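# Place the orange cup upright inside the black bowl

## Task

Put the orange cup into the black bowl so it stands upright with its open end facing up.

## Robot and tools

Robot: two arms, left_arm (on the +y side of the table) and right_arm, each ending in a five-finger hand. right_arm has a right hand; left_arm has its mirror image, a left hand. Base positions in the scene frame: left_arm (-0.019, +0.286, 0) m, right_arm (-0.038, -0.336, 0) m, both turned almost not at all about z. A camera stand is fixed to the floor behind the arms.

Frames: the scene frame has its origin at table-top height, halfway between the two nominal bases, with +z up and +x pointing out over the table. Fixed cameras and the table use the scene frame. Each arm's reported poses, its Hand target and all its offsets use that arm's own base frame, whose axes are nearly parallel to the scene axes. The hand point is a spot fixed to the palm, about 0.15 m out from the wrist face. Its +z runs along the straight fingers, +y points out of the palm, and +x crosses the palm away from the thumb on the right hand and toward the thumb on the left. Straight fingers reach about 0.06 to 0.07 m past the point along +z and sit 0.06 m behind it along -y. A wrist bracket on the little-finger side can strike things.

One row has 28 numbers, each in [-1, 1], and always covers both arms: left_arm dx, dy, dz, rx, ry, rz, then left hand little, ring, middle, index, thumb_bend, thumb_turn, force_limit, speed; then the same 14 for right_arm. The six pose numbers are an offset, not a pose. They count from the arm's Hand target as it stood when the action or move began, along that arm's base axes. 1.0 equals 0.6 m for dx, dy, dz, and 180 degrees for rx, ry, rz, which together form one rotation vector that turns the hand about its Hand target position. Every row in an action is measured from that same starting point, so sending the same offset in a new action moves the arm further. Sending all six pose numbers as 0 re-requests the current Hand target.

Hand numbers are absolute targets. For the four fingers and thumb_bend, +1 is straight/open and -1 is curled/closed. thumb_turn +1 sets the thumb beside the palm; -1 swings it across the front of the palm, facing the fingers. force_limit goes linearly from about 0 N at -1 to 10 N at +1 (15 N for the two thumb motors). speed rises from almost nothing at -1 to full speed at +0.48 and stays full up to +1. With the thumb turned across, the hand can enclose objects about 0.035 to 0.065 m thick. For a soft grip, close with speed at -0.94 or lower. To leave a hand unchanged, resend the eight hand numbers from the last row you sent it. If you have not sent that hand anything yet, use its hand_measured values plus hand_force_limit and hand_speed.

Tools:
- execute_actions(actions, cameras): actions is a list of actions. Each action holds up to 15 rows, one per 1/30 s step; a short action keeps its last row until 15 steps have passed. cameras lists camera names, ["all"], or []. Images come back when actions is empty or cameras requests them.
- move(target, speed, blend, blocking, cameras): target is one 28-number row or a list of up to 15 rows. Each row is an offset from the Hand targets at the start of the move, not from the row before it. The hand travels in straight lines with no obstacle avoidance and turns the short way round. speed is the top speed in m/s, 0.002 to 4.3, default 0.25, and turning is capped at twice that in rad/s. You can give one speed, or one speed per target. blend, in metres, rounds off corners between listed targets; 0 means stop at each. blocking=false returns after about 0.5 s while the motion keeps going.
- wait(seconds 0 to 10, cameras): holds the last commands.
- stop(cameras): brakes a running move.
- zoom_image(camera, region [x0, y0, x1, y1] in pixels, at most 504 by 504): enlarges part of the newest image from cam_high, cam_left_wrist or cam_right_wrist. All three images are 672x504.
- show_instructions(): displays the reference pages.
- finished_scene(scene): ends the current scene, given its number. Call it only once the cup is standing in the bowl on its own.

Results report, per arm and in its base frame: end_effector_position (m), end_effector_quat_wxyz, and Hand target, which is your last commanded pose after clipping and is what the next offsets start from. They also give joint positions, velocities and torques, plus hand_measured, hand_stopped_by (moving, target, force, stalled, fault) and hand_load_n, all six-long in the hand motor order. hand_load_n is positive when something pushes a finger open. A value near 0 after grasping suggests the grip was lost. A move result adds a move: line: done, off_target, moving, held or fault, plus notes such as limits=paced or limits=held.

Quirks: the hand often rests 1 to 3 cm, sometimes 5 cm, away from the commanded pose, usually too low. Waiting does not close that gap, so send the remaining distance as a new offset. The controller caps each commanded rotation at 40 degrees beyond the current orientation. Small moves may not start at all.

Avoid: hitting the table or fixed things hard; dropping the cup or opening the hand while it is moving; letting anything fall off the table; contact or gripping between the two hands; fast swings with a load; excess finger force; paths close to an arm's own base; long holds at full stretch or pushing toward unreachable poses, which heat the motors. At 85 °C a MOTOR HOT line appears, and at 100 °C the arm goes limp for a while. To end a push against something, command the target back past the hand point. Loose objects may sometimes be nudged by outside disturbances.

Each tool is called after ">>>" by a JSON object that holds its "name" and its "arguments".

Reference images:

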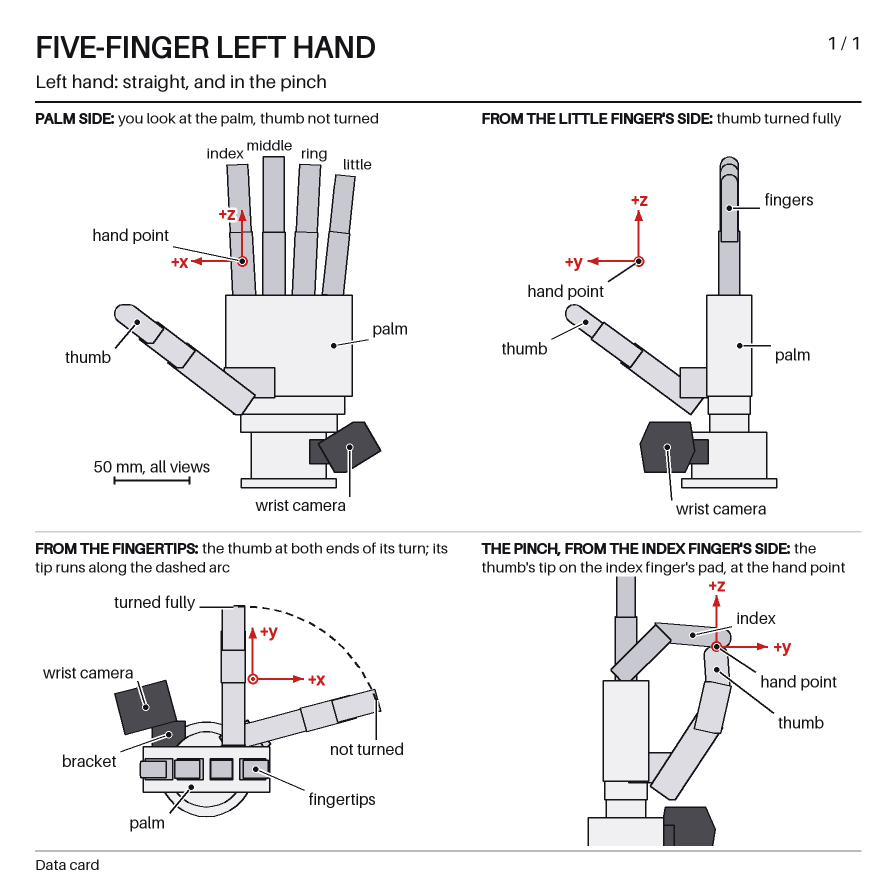

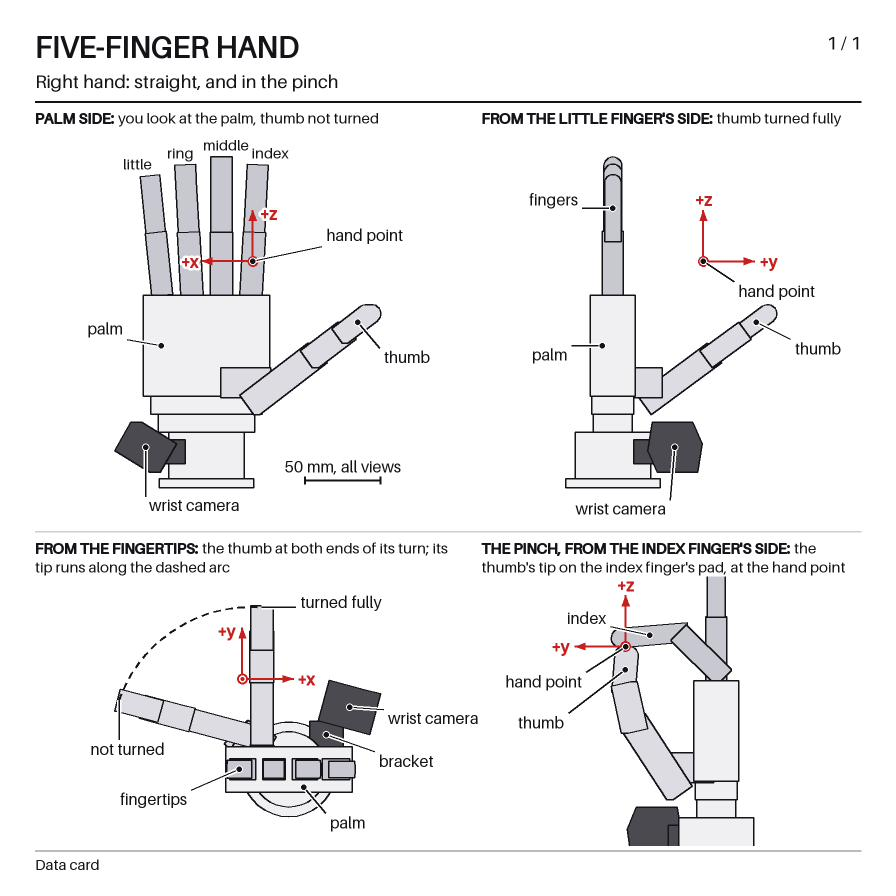

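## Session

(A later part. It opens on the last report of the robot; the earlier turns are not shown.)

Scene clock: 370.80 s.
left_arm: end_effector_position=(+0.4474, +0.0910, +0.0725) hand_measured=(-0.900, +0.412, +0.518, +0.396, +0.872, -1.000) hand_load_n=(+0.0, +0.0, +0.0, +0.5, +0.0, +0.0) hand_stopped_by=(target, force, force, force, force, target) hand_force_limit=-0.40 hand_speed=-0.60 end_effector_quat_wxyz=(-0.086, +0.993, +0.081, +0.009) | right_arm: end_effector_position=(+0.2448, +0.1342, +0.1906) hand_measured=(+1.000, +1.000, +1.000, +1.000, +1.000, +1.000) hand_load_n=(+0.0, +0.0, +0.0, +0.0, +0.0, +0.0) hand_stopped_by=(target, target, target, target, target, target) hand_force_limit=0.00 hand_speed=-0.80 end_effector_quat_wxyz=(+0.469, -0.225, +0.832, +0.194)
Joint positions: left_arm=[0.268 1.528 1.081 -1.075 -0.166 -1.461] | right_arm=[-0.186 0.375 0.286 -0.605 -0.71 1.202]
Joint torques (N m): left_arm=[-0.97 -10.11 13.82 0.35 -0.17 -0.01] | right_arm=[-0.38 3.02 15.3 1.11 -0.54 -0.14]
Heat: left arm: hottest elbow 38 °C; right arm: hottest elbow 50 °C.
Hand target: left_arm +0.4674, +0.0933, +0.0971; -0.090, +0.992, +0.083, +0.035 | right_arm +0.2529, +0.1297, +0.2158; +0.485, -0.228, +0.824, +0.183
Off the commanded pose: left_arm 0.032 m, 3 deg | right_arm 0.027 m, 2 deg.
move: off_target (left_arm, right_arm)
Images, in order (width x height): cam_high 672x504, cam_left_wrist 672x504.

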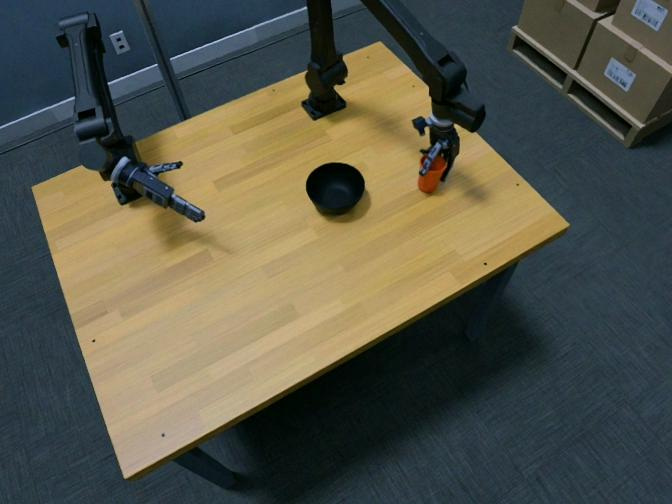

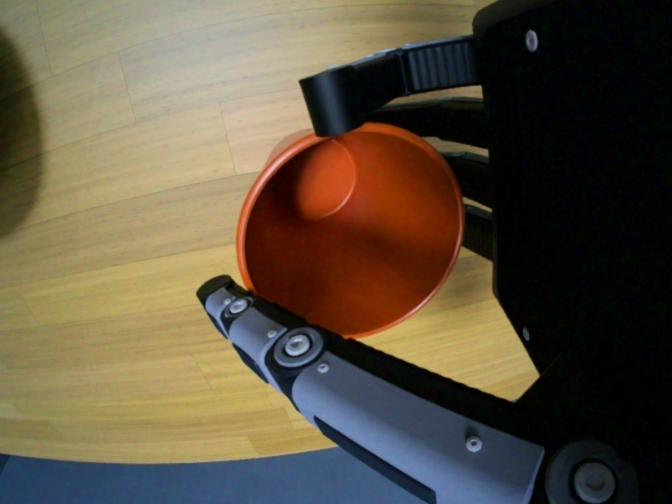

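>>> {"name": "move", "arguments": {"target": [0,0,0,0,0,0,-0.9,-0.7,-0.6,-0.6,-0.6,-1,-0.1,-0.85,0,0,0,0,0,0,1,1,1,1,1,1,0,-0.8], "speed": 0.08, "cameras": ["cam_high","cam_left_wrist"]}}

>>> {"name": "zoom_image", "arguments": {"camera": "cam_high", "region": [390, 80, 510, 200]}}

Scene clock: 381.07 s.
left_arm: end_effector_position=(+0.4507, +0.0920, +0.0804) hand_measured=(-0.900, +0.276, +0.368, +0.272, +0.806, -1.000) hand_load_n=(+0.0, +0.0, +0.0, +0.0, +0.0, +0.0) hand_stopped_by=(target, force, force, force, force, target) hand_force_limit=-0.10 hand_speed=-0.85 end_effector_quat_wxyz=(-0.087, +0.993, +0.082, +0.017) | right_arm: end_effector_position=(+0.2448, +0.1342, +0.1906) hand_measured=(+1.000, +1.000, +1.000, +1.000, +1.000, +1.000) hand_load_n=(+0.0, +0.0, +0.0, +0.0, +0.0, +0.0) hand_stopped_by=(target, target, target, target, target, target) hand_force_limit=0.00 hand_speed=-0.80 end_effector_quat_wxyz=(+0.469, -0.225, +0.832, +0.194)
Joint positions: left_arm=[0.268 1.516 1.089 -1.077 -0.166 -1.461] | right_arm=[-0.186 0.375 0.286 -0.605 -0.71 1.202]
Joint torques (N m): left_arm=[-1.08 -9.52 13.41 0.23 -0.21 -0.01] | right_arm=[-0.38 3.02 15.3 1.1 -0.54 -0.14]
Heat: left arm: hottest elbow 39 °C; right arm: hottest elbow 50 °C.
Hand target: left_arm +0.4675, +0.0934, +0.0971; -0.091, +0.992, +0.083, +0.035 | right_arm +0.2529, +0.1297, +0.2158; +0.485, -0.228, +0.824, +0.183
Off the commanded pose: left_arm 0.024 m, 2 deg | right_arm 0.027 m, 2 deg.
move: off_target (left_arm, right_arm)
Images, in order (width x height): cam_high 672x504, cam_left_wrist 672x504.

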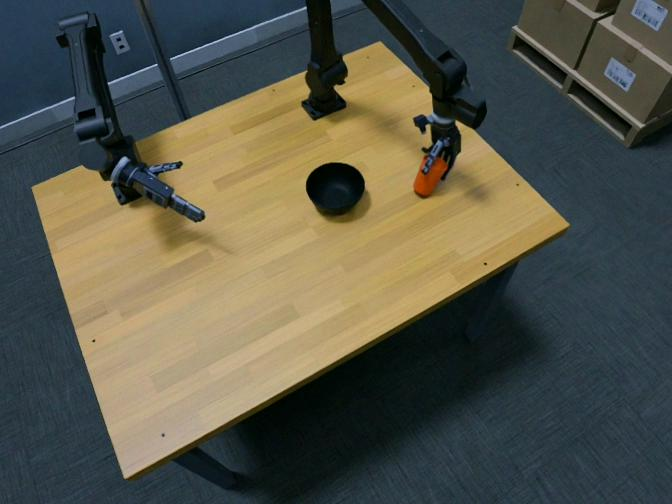

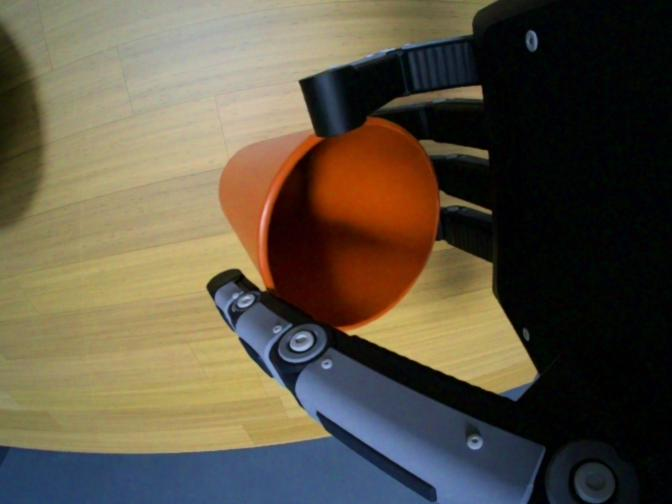

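Scaled by 4.200 from the camera's 672x504 image, which has a finer 960x720 frame.

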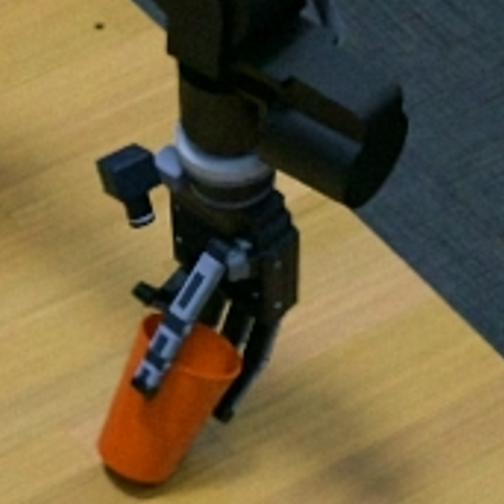

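>>> {"name": "move", "arguments": {"target": [[0,0,0,0,0,0,-0.9,0.5,0.55,0.45,0.87,-1,-0.1,-0.8,0,0,0,0,0,0,1,1,1,1,1,1,0,-0.8],[0,0,0,0,0,0,-0.9,0.9,0.8,0.8,1,-1,-0.1,-0.8,0,0,0,0,0,0,1,1,1,1,1,1,0,-0.8]], "speed": 0.08, "cameras": ["cam_high","cam_left_wrist"]}}

>>> {"name": "zoom_image", "arguments": {"camera": "cam_high", "region": [390, 80, 510, 200]}}

Scene clock: 421.27 s.
left_arm: end_effector_position=(+0.4507, +0.0920, +0.0804) hand_measured=(-0.900, +0.900, +0.800, +0.800, +1.000, -1.000) hand_load_n=(+0.0, +0.0, +0.0, +0.0, +0.0, +0.0) hand_stopped_by=(target, target, target, target, target, target) hand_force_limit=-0.10 hand_speed=-0.80 end_effector_quat_wxyz=(-0.087, +0.993, +0.082, +0.017) | right_arm: end_effector_position=(+0.2448, +0.1342, +0.1906) hand_measured=(+1.000, +1.000, +1.000, +1.000, +1.000, +1.000) hand_load_n=(+0.0, +0.0, +0.0, +0.0, -0.5, +0.0) hand_stopped_by=(target, target, target, target, target, target) hand_force_limit=0.00 hand_speed=-0.80 end_effector_quat_wxyz=(+0.469, -0.225, +0.832, +0.194)
Joint positions: left_arm=[0.268 1.516 1.089 -1.077 -0.166 -1.461] | right_arm=[-0.186 0.375 0.286 -0.605 -0.71 1.202]
Joint torques (N m): left_arm=[-0.97 -9.11 13.38 0.31 -0.19 -0.01] | right_arm=[-0.38 3.08 15.32 1.13 -0.54 -0.15]
Heat: left arm: hottest elbow 43 °C; right arm: hottest elbow 51 °C.
Hand target: left_arm +0.4675, +0.0934, +0.0971; -0.091, +0.992, +0.083, +0.035 | right_arm +0.2529, +0.1297, +0.2158; +0.485, -0.228, +0.824, +0.183
Off the commanded pose: left_arm 0.024 m, 2 deg | right_arm 0.027 m, 2 deg.
move: off_target (left_arm, right_arm); target 2's new numbers were sent with left_arm's hand 0.024 m and 2 deg from that target
Images, in order (width x height): cam_high 672x504, cam_left_wrist 672x504.

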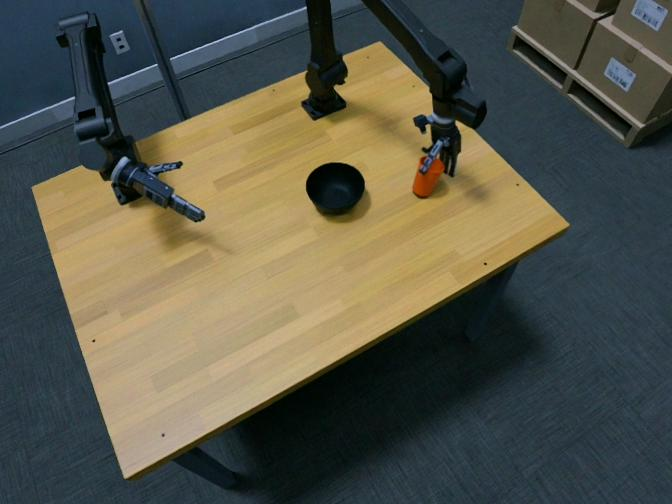

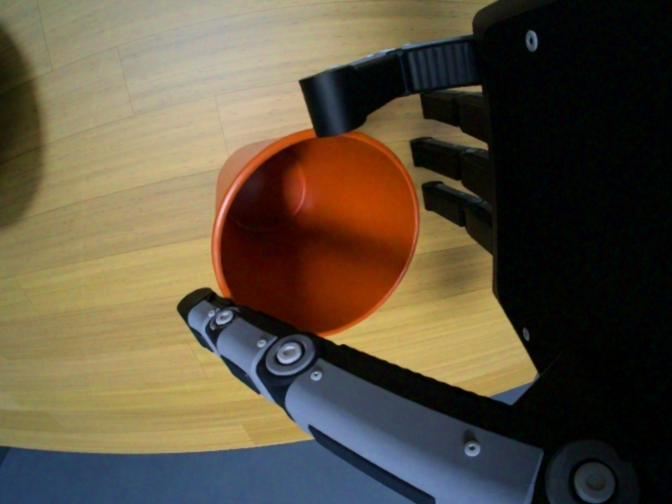

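Scaled by 4.200 from the camera's 672x504 image, which has a finer 960x720 frame.

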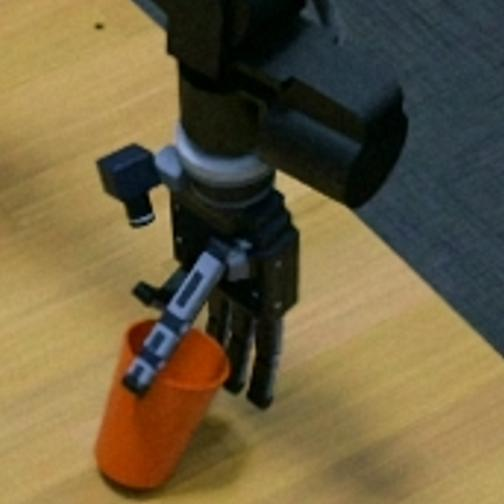

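>>> {"name": "move", "arguments": {"target": [0,0,0,0,0,0,-0.9,0.9,0.8,0.8,1,1,-0.1,-0.5,0,0,0,0,0,0,1,1,1,1,1,1,0,-0.8], "speed": 0.08, "cameras": ["cam_high","cam_left_wrist"]}}

>>> {"name": "zoom_image", "arguments": {"camera": "cam_high", "region": [390, 80, 510, 200]}}

Scene clock: 431.53 s.
left_arm: end_effector_position=(+0.4507, +0.0920, +0.0804) hand_measured=(-0.900, +0.900, +0.800, +0.800, +1.000, +1.000) hand_load_n=(+0.5, +0.0, +0.0, +0.0, +0.0, +0.0) hand_stopped_by=(target, target, target, target, target, target) hand_force_limit=-0.10 hand_speed=-0.50 end_effector_quat_wxyz=(-0.087, +0.993, +0.082, +0.017) | right_arm: end_effector_position=(+0.2448, +0.1342, +0.1906) hand_measured=(+1.000, +1.000, +1.000, +1.000, +1.000, +1.000) hand_load_n=(+0.0, +0.0, +0.0, +0.0, +0.0, +0.0) hand_stopped_by=(target, target, target, target, target, target) hand_force_limit=0.00 hand_speed=-0.80 end_effector_quat_wxyz=(+0.469, -0.225, +0.832, +0.194)
Joint positions: left_arm=[0.268 1.516 1.089 -1.077 -0.166 -1.461] | right_arm=[-0.186 0.375 0.286 -0.605 -0.71 1.202]
Joint torques (N m): left_arm=[-0.91 -9.17 13.39 0.32 -0.2 -0.01] | right_arm=[-0.38 3.08 15.3 1.1 -0.54 -0.14]
Heat: left arm: hottest elbow 44 °C; right arm: hottest elbow 51 °C.
Hand target: left_arm +0.4675, +0.0934, +0.0971; -0.091, +0.992, +0.083, +0.035 | right_arm +0.2529, +0.1297, +0.2158; +0.485, -0.228, +0.824, +0.183
Off the commanded pose: left_arm 0.024 m, 2 deg | right_arm 0.027 m, 2 deg.
move: off_target (left_arm, right_arm)
Images, in order (width x height): cam_high 672x504, cam_left_wrist 672x504.

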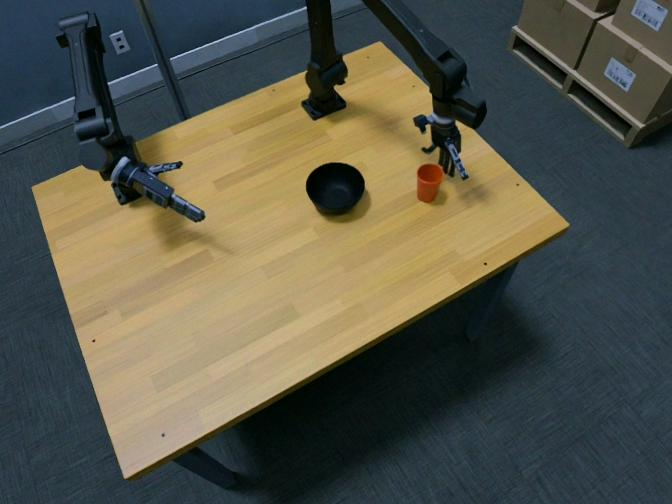

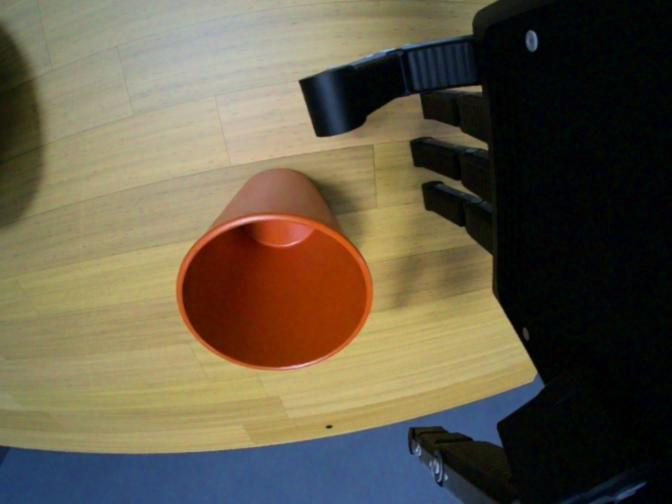

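Scaled by 4.200 from the camera's 672x504 image, which has a finer 960x720 frame.

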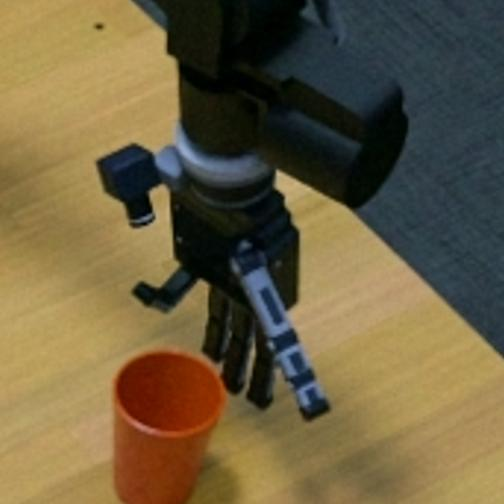

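>>> {"name": "move", "arguments": {"target": [[0,0,0.2,0,0,0,-0.9,0.9,0.8,0.8,1,1,-0.1,0,0,0,0,0,0,0,1,1,1,1,1,1,0,-0.8],[-0.032,-0.078,0.19,0.2503,-0.176,-0.5017,0.8,0.8,0.8,0.8,1,-1,-0.1,0.3,0,0,0,0,0,0,1,1,1,1,1,1,0,-0.8],[-0.032,-0.078,0.097,0.2503,-0.176,-0.5017,0.8,0.8,0.8,0.8,1,-1,-0.1,0.3,0,0,0,0,0,0,1,1,1,1,1,1,0,-0.8]], "speed": 0.35, "blend": [0.02,0,0], "cameras": ["cam_high","cam_left_wrist"]}}

>>> {"name": "zoom_image", "arguments": {"camera": "cam_high", "region": [370, 90, 490, 210]}}

Scene clock: 458.13 s.
left_arm: end_effector_position=(+0.4462, +0.0396, +0.1563) hand_measured=(+0.800, +0.800, +0.800, +0.800, +1.000, -1.000) hand_load_n=(+0.0, +0.0, +0.0, +0.0, +0.0, +0.0) hand_stopped_by=(target, target, target, target, target, target) hand_force_limit=-0.10 hand_speed=0.30 end_effector_quat_wxyz=(-0.341, +0.616, -0.618, +0.349) | right_arm: end_effector_position=(+0.2448, +0.1342, +0.1906) hand_measured=(+1.000, +1.000, +1.000, +1.000, +1.000, +1.000) hand_load_n=(+0.0, +0.0, +0.0, +0.0, +0.0, -0.5) hand_stopped_by=(target, target, target, target, target, target) hand_force_limit=0.00 hand_speed=-0.80 end_effector_quat_wxyz=(+0.469, -0.225, +0.832, +0.194)
Joint positions: left_arm=[0.23 1.089 0.689 -0.164 0.205 0.119] | right_arm=[-0.186 0.375 0.286 -0.605 -0.71 1.202]
Joint torques (N m): left_arm=[0.79 -4.31 10.92 2.45 0.11 0.15] | right_arm=[-0.44 3.08 15.31 1.11 -0.54 -0.14]
Heat: left arm: hottest elbow 44 °C; right arm: hottest elbow 52 °C.
Hand target: left_arm +0.4482, +0.0465, +0.1553; -0.348, +0.616, -0.616, +0.348 | right_arm +0.2529, +0.1297, +0.2158; +0.485, -0.228, +0.824, +0.183
Off the commanded pose: left_arm 0.007 m, 1 deg | right_arm 0.027 m, 2 deg.
move: off_target (right_arm)
Images, in order (width x height): cam_high 672x504, cam_left_wrist 672x504.

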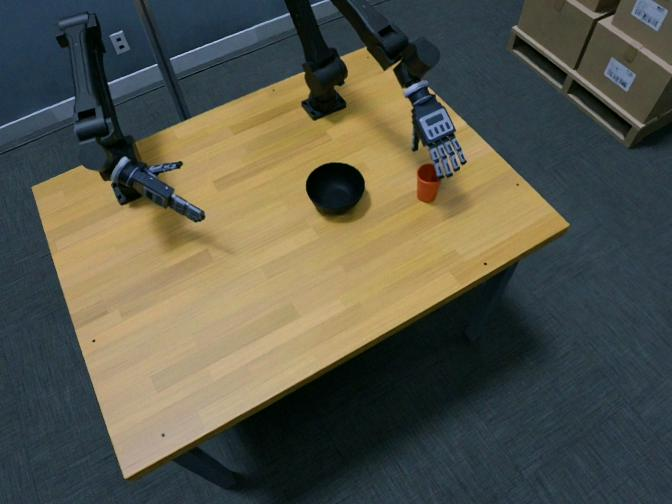

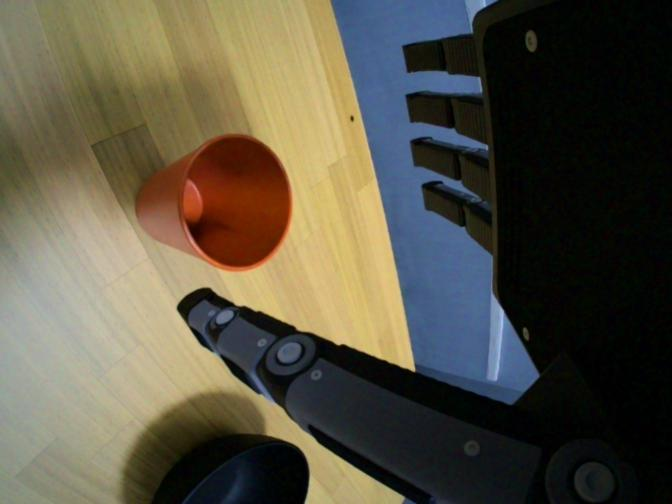

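Scaled by 4.200 from the camera's 672x504 image, which has a finer 960x720 frame.

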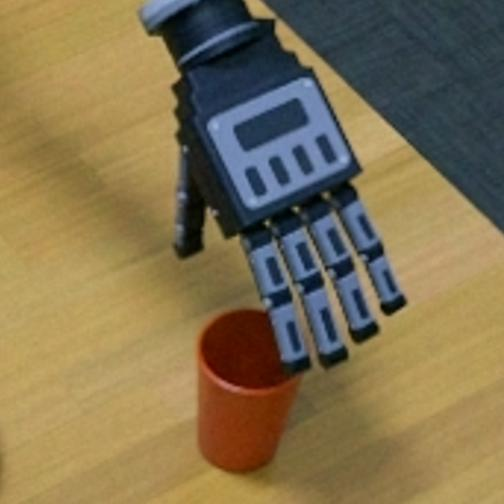

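>>> {"name": "move", "arguments": {"target": [-0.01,0.02,-0.055,0,0,0,0.8,0.8,0.8,0.8,1,-1,-0.1,0.3,0,0,0,0,0,0,1,1,1,1,1,1,0,-0.8], "speed": 0.15, "cameras": ["cam_high","cam_left_wrist"]}}

>>> {"name": "zoom_image", "arguments": {"camera": "cam_high", "region": [370, 90, 490, 210]}}

Scene clock: 473.13 s.
left_arm: end_effector_position=(+0.4410, +0.0523, +0.1246) hand_measured=(+0.800, +0.800, +0.800, +0.800, +1.000, -1.000) hand_load_n=(+0.0, +0.0, +0.0, +0.0, +0.0, +0.0) hand_stopped_by=(target, target, target, target, target, target) hand_force_limit=-0.10 hand_speed=0.30 end_effector_quat_wxyz=(-0.343, +0.617, -0.617, +0.349) | right_arm: end_effector_position=(+0.2448, +0.1342, +0.1906) hand_measured=(+1.000, +1.000, +1.000, +1.000, +1.000, +1.000) hand_load_n=(+0.0, +0.0, +0.0, +0.0, -0.5, +0.0) hand_stopped_by=(target, target, target, target, target, target) hand_force_limit=0.00 hand_speed=-0.80 end_effector_quat_wxyz=(+0.469, -0.225, +0.832, +0.194)
Joint positions: left_arm=[0.272 1.131 0.624 -0.06 0.24 0.14] | right_arm=[-0.186 0.375 0.286 -0.605 -0.71 1.202]
Joint torques (N m): left_arm=[0.73 -4.31 10.36 2.4 0.12 0.18] | right_arm=[-0.38 3.08 15.3 1.1 -0.54 -0.14]
Heat: left arm: hottest elbow 42 °C; right arm: hottest elbow 52 °C.
Hand target: left_arm +0.4422, +0.0586, +0.1224; -0.348, +0.616, -0.616, +0.348 | right_arm +0.2529, +0.1297, +0.2158; +0.485, -0.228, +0.824, +0.183
Off the commanded pose: left_arm 0.007 m, 1 deg | right_arm 0.027 m, 2 deg.
move: off_target (right_arm)
Images, in order (width x height): cam_high 672x504, cam_left_wrist 672x504.

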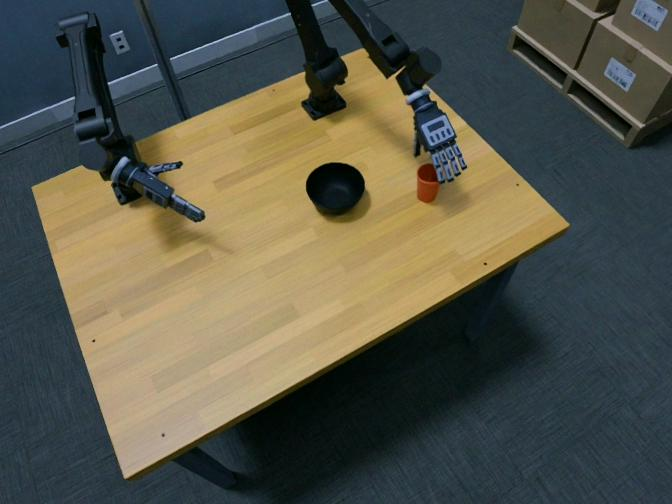

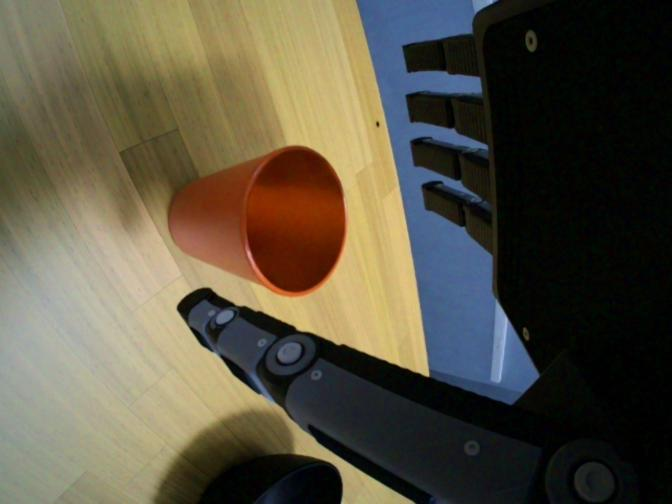

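Scaled by 4.200 from the camera's 672x504 image, which has a finer 960x720 frame.

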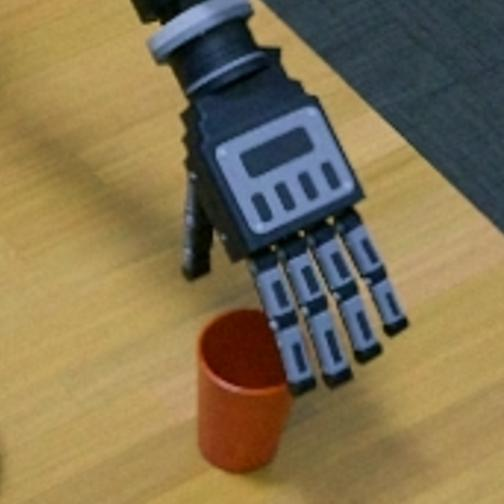

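>>> {"name": "move", "arguments": {"target": [0,0,-0.048,0,0,0,0.8,0.8,0.8,0.8,1,-1,-0.1,0.3,0,0,0,0,0,0,1,1,1,1,1,1,0,-0.8], "speed": 0.12, "cameras": ["cam_high","cam_left_wrist"]}}

>>> {"name": "zoom_image", "arguments": {"camera": "cam_high", "region": [370, 90, 490, 210]}}

Scene clock: 487.43 s.
left_arm: end_effector_position=(+0.4416, +0.0525, +0.0962) hand_measured=(+0.800, +0.800, +0.800, +0.800, +1.000, -1.000) hand_load_n=(+0.0, +0.0, +0.0, +0.0, +0.0, +0.0) hand_stopped_by=(target, target, target, target, target, target) hand_force_limit=-0.10 hand_speed=0.30 end_effector_quat_wxyz=(-0.343, +0.616, -0.617, +0.350) | right_arm: end_effector_position=(+0.2448, +0.1342, +0.1906) hand_measured=(+1.000, +1.000, +1.000, +1.000, +1.000, +1.000) hand_load_n=(+0.0, +0.0, +0.0, +0.0, +0.0, +0.0) hand_stopped_by=(target, target, target, target, target, target) hand_force_limit=0.00 hand_speed=-0.80 end_effector_quat_wxyz=(+0.469, -0.225, +0.832, +0.194)
Joint positions: left_arm=[0.272 1.188 0.577 0.045 0.24 0.141] | right_arm=[-0.186 0.375 0.286 -0.605 -0.71 1.202]
Joint torques (N m): left_arm=[0.73 -4.54 9.76 2.36 0.12 0.15] | right_arm=[-0.44 3.08 15.28 1.11 -0.54 -0.14]
Heat: left arm: hottest elbow 42 °C; right arm: hottest elbow 52 °C.
Hand target: left_arm +0.4422, +0.0586, +0.0935; -0.348, +0.616, -0.615, +0.348 | right_arm +0.2529, +0.1297, +0.2158; +0.485, -0.228, +0.824, +0.183
Off the commanded pose: left_arm 0.007 m, 1 deg | right_arm 0.027 m, 2 deg.
move: off_target (right_arm)
Images, in order (width x height): cam_high 672x504, cam_left_wrist 672x504.

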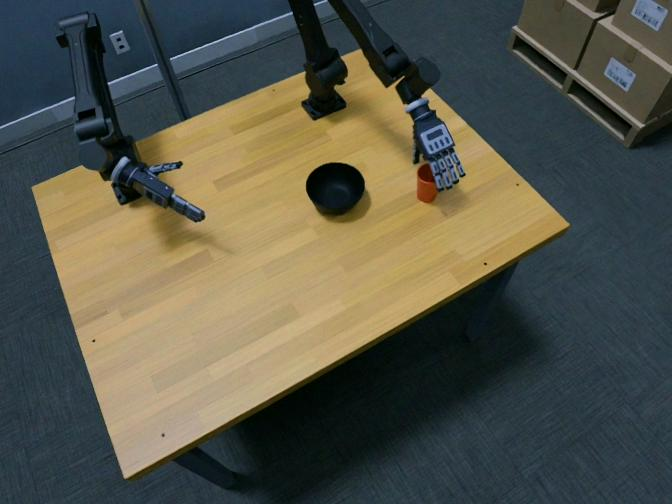

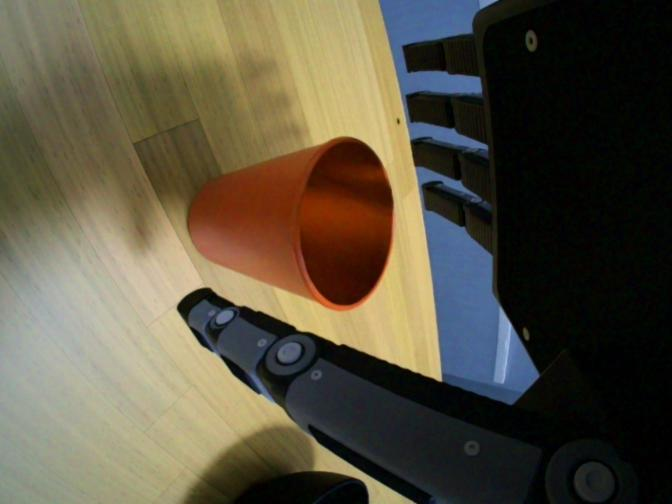

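Scaled by 4.200 from the camera's 672x504 image, which has a finer 960x720 frame.

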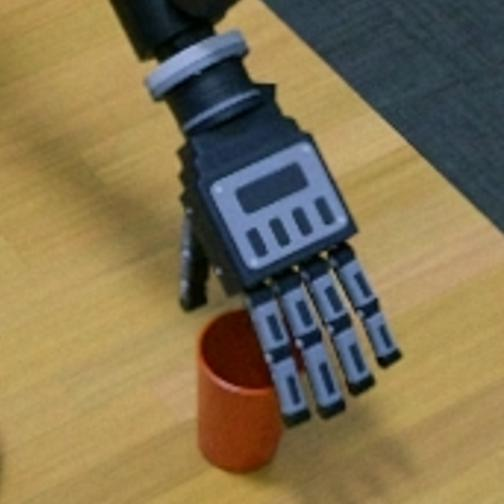

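>>> {"name": "move", "arguments": {"target": [0.008,0,-0.05,0,0,0,0.8,0.8,0.8,0.8,1,-1,-0.1,0.3,0,0,0,0,0,0,1,1,1,1,1,1,0,-0.8], "speed": 0.1, "cameras": ["cam_high","cam_left_wrist"]}}

>>> {"name": "zoom_image", "arguments": {"camera": "cam_high", "region": [370, 90, 490, 210]}}

Scene clock: 500.83 s.
left_arm: end_effector_position=(+0.4465, +0.0539, +0.0663) hand_measured=(+0.800, +0.800, +0.800, +0.800, +1.000, -1.000) hand_load_n=(+0.0, +0.0, +0.0, +0.0, +0.0, +0.0) hand_stopped_by=(target, target, target, target, target, target) hand_force_limit=-0.10 hand_speed=0.30 end_effector_quat_wxyz=(-0.343, +0.616, -0.617, +0.350) | right_arm: end_effector_position=(+0.2448, +0.1342, +0.1906) hand_measured=(+1.000, +1.000, +1.000, +1.000, +1.000, +1.000) hand_load_n=(+0.0, +0.0, +0.0, +0.0, +0.0, +0.0) hand_stopped_by=(target, target, target, target, target, target) hand_force_limit=0.00 hand_speed=-0.80 end_effector_quat_wxyz=(+0.469, -0.225, +0.832, +0.194)
Joint positions: left_arm=[0.272 1.275 0.546 0.164 0.24 0.141] | right_arm=[-0.186 0.375 0.286 -0.605 -0.71 1.202]
Joint torques (N m): left_arm=[0.38 -5.07 8.99 2.45 -0.03 0.13] | right_arm=[-0.32 3.08 15.31 1.13 -0.54 -0.14]
Heat: left arm: hottest elbow 41 °C; right arm: hottest elbow 52 °C.
Hand target: left_arm +0.4469, +0.0585, +0.0634; -0.348, +0.616, -0.615, +0.348 | right_arm +0.2529, +0.1297, +0.2158; +0.485, -0.228, +0.824, +0.183
Off the commanded pose: left_arm 0.005 m, 1 deg | right_arm 0.027 m, 2 deg.
move: off_target (right_arm)
Images, in order (width x height): cam_high 672x504, cam_left_wrist 672x504.

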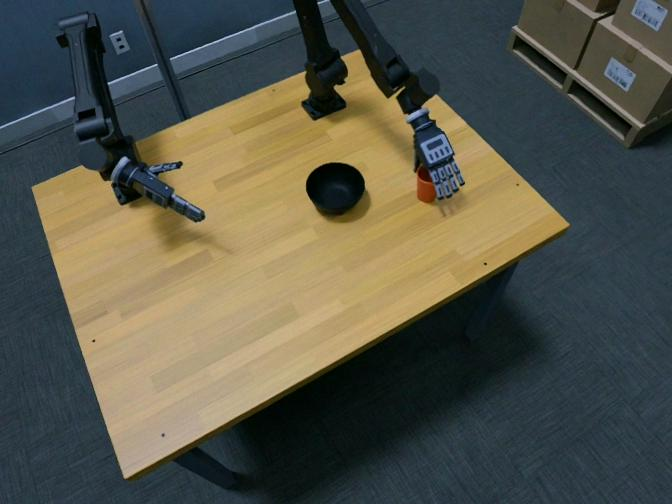

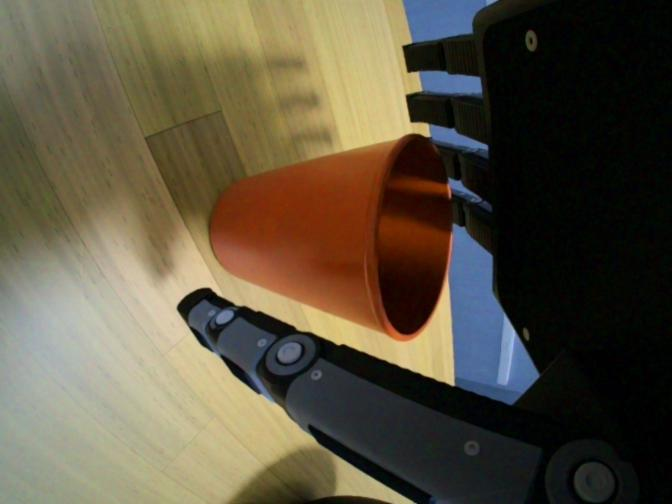

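Scaled by 4.200 from the camera's 672x504 image, which has a finer 960x720 frame.

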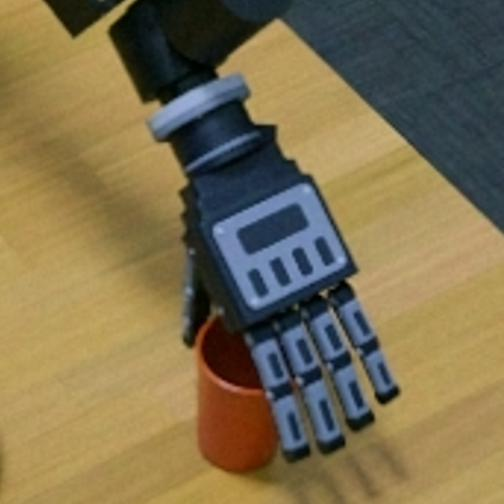

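>>> {"name": "move", "arguments": {"target": [0.02,0,0.022,0,-0.01,0,0.8,0.8,0.8,0.8,1,-1,-0.1,0.3,0,0,0,0,0,0,1,1,1,1,1,1,0,-0.8], "speed": 0.1, "cameras": ["cam_left_wrist"]}}

Scene clock: 504.07 s.
left_arm: end_effector_position=(+0.4481, +0.0543, +0.0679) hand_measured=(+0.800, +0.800, +0.800, +0.800, +1.000, -1.000) hand_load_n=(+0.0, +0.0, +0.0, +0.0, -0.5, +0.0) hand_stopped_by=(target, target, target, target, target, target) hand_force_limit=-0.10 hand_speed=0.30 end_effector_quat_wxyz=(-0.346, +0.614, -0.616, +0.352) | right_arm: end_effector_position=(+0.2448, +0.1342, +0.1906) hand_measured=(+1.000, +1.000, +1.000, +1.000, +1.000, +1.000) hand_load_n=(+0.0, +0.0, +0.0, +0.0, +0.0, +0.0) hand_stopped_by=(target, target, target, target, target, target) hand_force_limit=0.00 hand_speed=-0.80 end_effector_quat_wxyz=(+0.469, -0.225, +0.832, +0.194)
Joint positions: left_arm=[0.272 1.275 0.546 0.173 0.24 0.141] | right_arm=[-0.186 0.375 0.286 -0.605 -0.71 1.202]
Joint torques (N m): left_arm=[-0.15 -5.19 11.07 2.36 -0.04 0.03] | right_arm=[-0.38 3.02 15.31 1.1 -0.54 -0.14]
Heat: left arm: hottest elbow 41 °C; right arm: hottest elbow 52 °C.
Hand target: left_arm +0.4590, +0.0586, +0.0767; -0.358, +0.610, -0.610, +0.357 | right_arm +0.2529, +0.1297, +0.2158; +0.485, -0.228, +0.824, +0.183
Off the commanded pose: left_arm 0.015 m, 2 deg | right_arm 0.027 m, 2 deg.
move: off_target (left_arm, right_arm)
Images, in order (width x height): cam_left_wrist 672x504.

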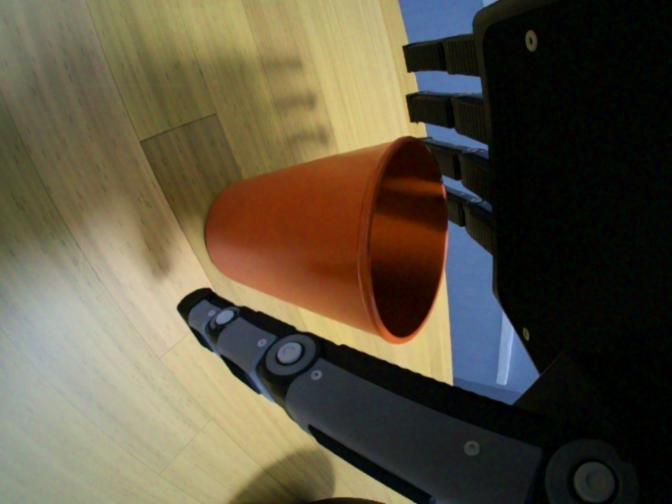

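>>> {"name": "move", "arguments": {"target": [[0.015,0,0.017,0,-0.008,0,0.8,0.8,0.8,0.8,1,-1,-0.1,0.3,0,0,0,0,0,0,1,1,1,1,1,1,0,-0.8],[0.015,0,0.017,0,-0.008,0,0.8,0.8,-0.5,-0.5,-0.5,-1,-0.1,-0.85,0,0,0,0,0,0,1,1,1,1,1,1,0,-0.8]], "speed": 0.1, "cameras": ["cam_high","cam_left_wrist"]}}

>>> {"name": "zoom_image", "arguments": {"camera": "cam_high", "region": [370, 90, 490, 210]}}

Scene clock: 510.57 s.
left_arm: end_effector_position=(+0.4501, +0.0546, +0.0700) hand_measured=(+0.800, +0.800, +0.192, +0.178, +0.724, -1.000) hand_load_n=(+0.0, +0.0, +3.0, +9.0, +15.5, +0.0) hand_stopped_by=(target, target, force, force, force, target) hand_force_limit=-0.10 hand_speed=-0.85 end_effector_quat_wxyz=(-0.350, +0.613, -0.613, +0.355) | right_arm: end_effector_position=(+0.2448, +0.1342, +0.1906) hand_measured=(+1.000, +1.000, +1.000, +1.000, +1.000, +1.000) hand_load_n=(+0.0, +0.0, +0.0, +0.0, +0.0, +0.0) hand_stopped_by=(target, target, target, target, target, target) hand_force_limit=0.00 hand_speed=-0.80 end_effector_quat_wxyz=(+0.469, -0.225, +0.832, +0.194)
Joint positions: left_arm=[0.272 1.275 0.546 0.183 0.24 0.136] | right_arm=[-0.186 0.375 0.286 -0.605 -0.71 1.202]
Joint torques (N m): left_arm=[-0.5 -5.36 12.55 2.33 -0.05 -0.02] | right_arm=[-0.44 3.08 15.3 1.1 -0.54 -0.14]
Heat: left arm: hottest elbow 41 °C; right arm: hottest elbow 53 °C.
Hand target: left_arm +0.4680, +0.0586, +0.0869; -0.365, +0.606, -0.605, +0.365 | right_arm +0.2529, +0.1297, +0.2158; +0.485, -0.228, +0.824, +0.183
Off the commanded pose: left_arm 0.025 m, 2 deg | right_arm 0.027 m, 2 deg.
move: off_target (left_arm, right_arm); target 2's new numbers were sent with left_arm's hand 0.026 m and 3 deg from that target
Images, in order (width x height): cam_high 672x504, cam_left_wrist 672x504.

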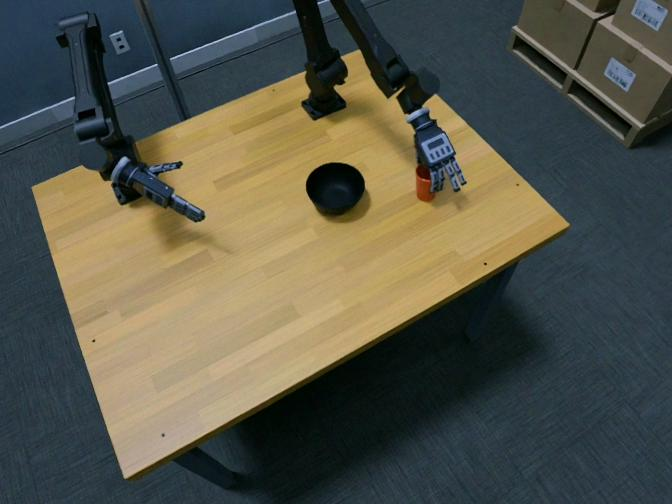

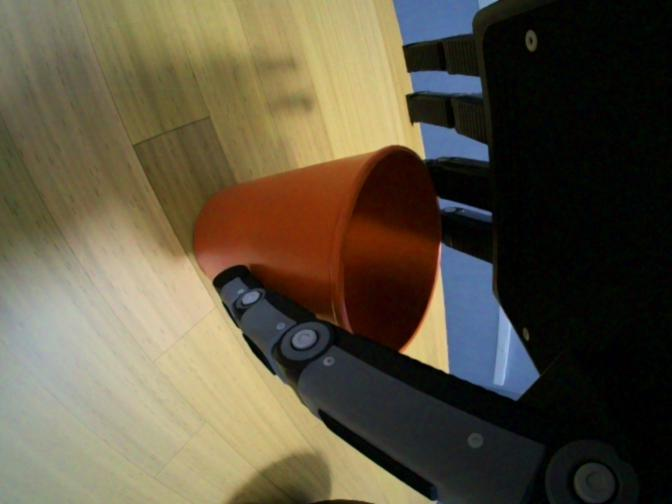

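Scaled by 4.200 from the camera's 672x504 image, which has a finer 960x720 frame.

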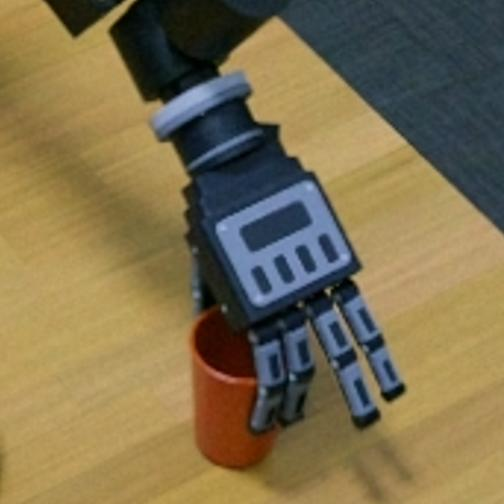

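>>> {"name": "move", "arguments": {"target": [0,0,0.2,0,0,0,0.8,0.8,-0.5,0.2,-0.5,-1,-0.1,-0.85,0,0,0,0,0,0,1,1,1,1,1,1,0,-0.8], "speed": 0.12, "cameras": ["cam_high","cam_left_wrist"]}}

>>> {"name": "zoom_image", "arguments": {"camera": "cam_high", "region": [370, 70, 490, 190]}}

Scene clock: 515.80 s.
left_arm: end_effector_position=(+0.4495, +0.0545, +0.1722) hand_measured=(+0.800, +0.800, +0.192, +0.200, +0.724, -1.000) hand_load_n=(+0.0, +0.0, +5.0, +1.5, +13.5, +1.0) hand_stopped_by=(target, target, force, target, force, target) hand_force_limit=-0.10 hand_speed=-0.85 end_effector_quat_wxyz=(-0.344, +0.616, -0.615, +0.351) | right_arm: end_effector_position=(+0.2448, +0.1342, +0.1906) hand_measured=(+1.000, +1.000, +1.000, +1.000, +1.000, +1.000) hand_load_n=(+0.0, +0.0, +0.0, +0.0, +0.0, +0.0) hand_stopped_by=(target, target, target, target, target, target) hand_force_limit=0.00 hand_speed=-0.80 end_effector_quat_wxyz=(+0.469, -0.225, +0.832, +0.194)
Joint positions: left_arm=[0.272 1.087 0.728 -0.201 0.24 0.136] | right_arm=[-0.186 0.375 0.286 -0.605 -0.71 1.202]
Joint torques (N m): left_arm=[-0.44 -5.25 16.92 1.57 -0.04 -0.01] | right_arm=[-0.38 3.08 15.31 1.11 -0.55 -0.14]
Heat: left arm: hottest elbow 42 °C; right arm: hottest elbow 53 °C.
Hand target: left_arm +0.4680, +0.0586, +0.2069; -0.365, +0.606, -0.605, +0.365 | right_arm +0.2529, +0.1297, +0.2158; +0.485, -0.228, +0.824, +0.183
Off the commanded pose: left_arm 0.039 m, 3 deg | right_arm 0.027 m, 2 deg.
move: off_target (left_arm, right_arm)
Images, in order (width x height): cam_high 672x504, cam_left_wrist 672x504.

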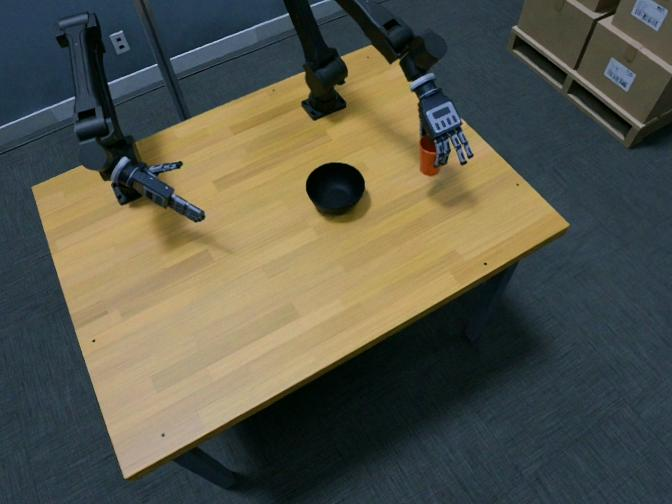

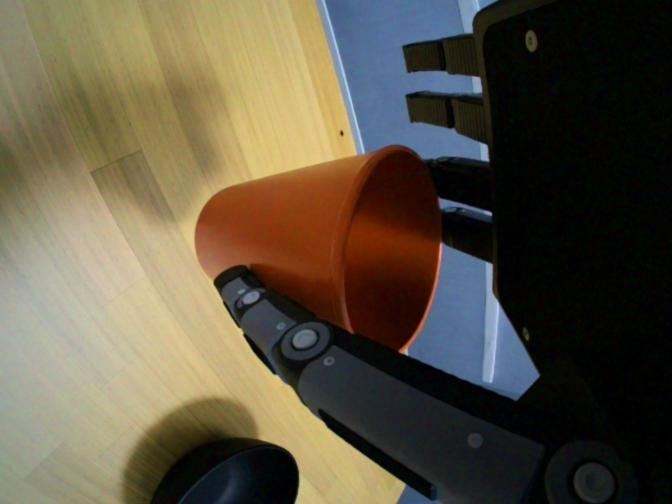

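Scaled by 4.200 from the camera's 672x504 image, which has a finer 960x720 frame.

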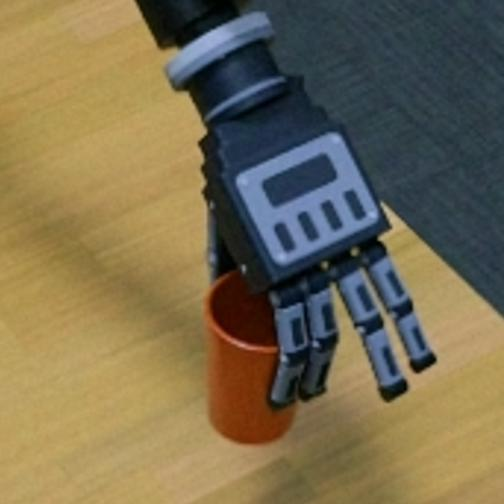

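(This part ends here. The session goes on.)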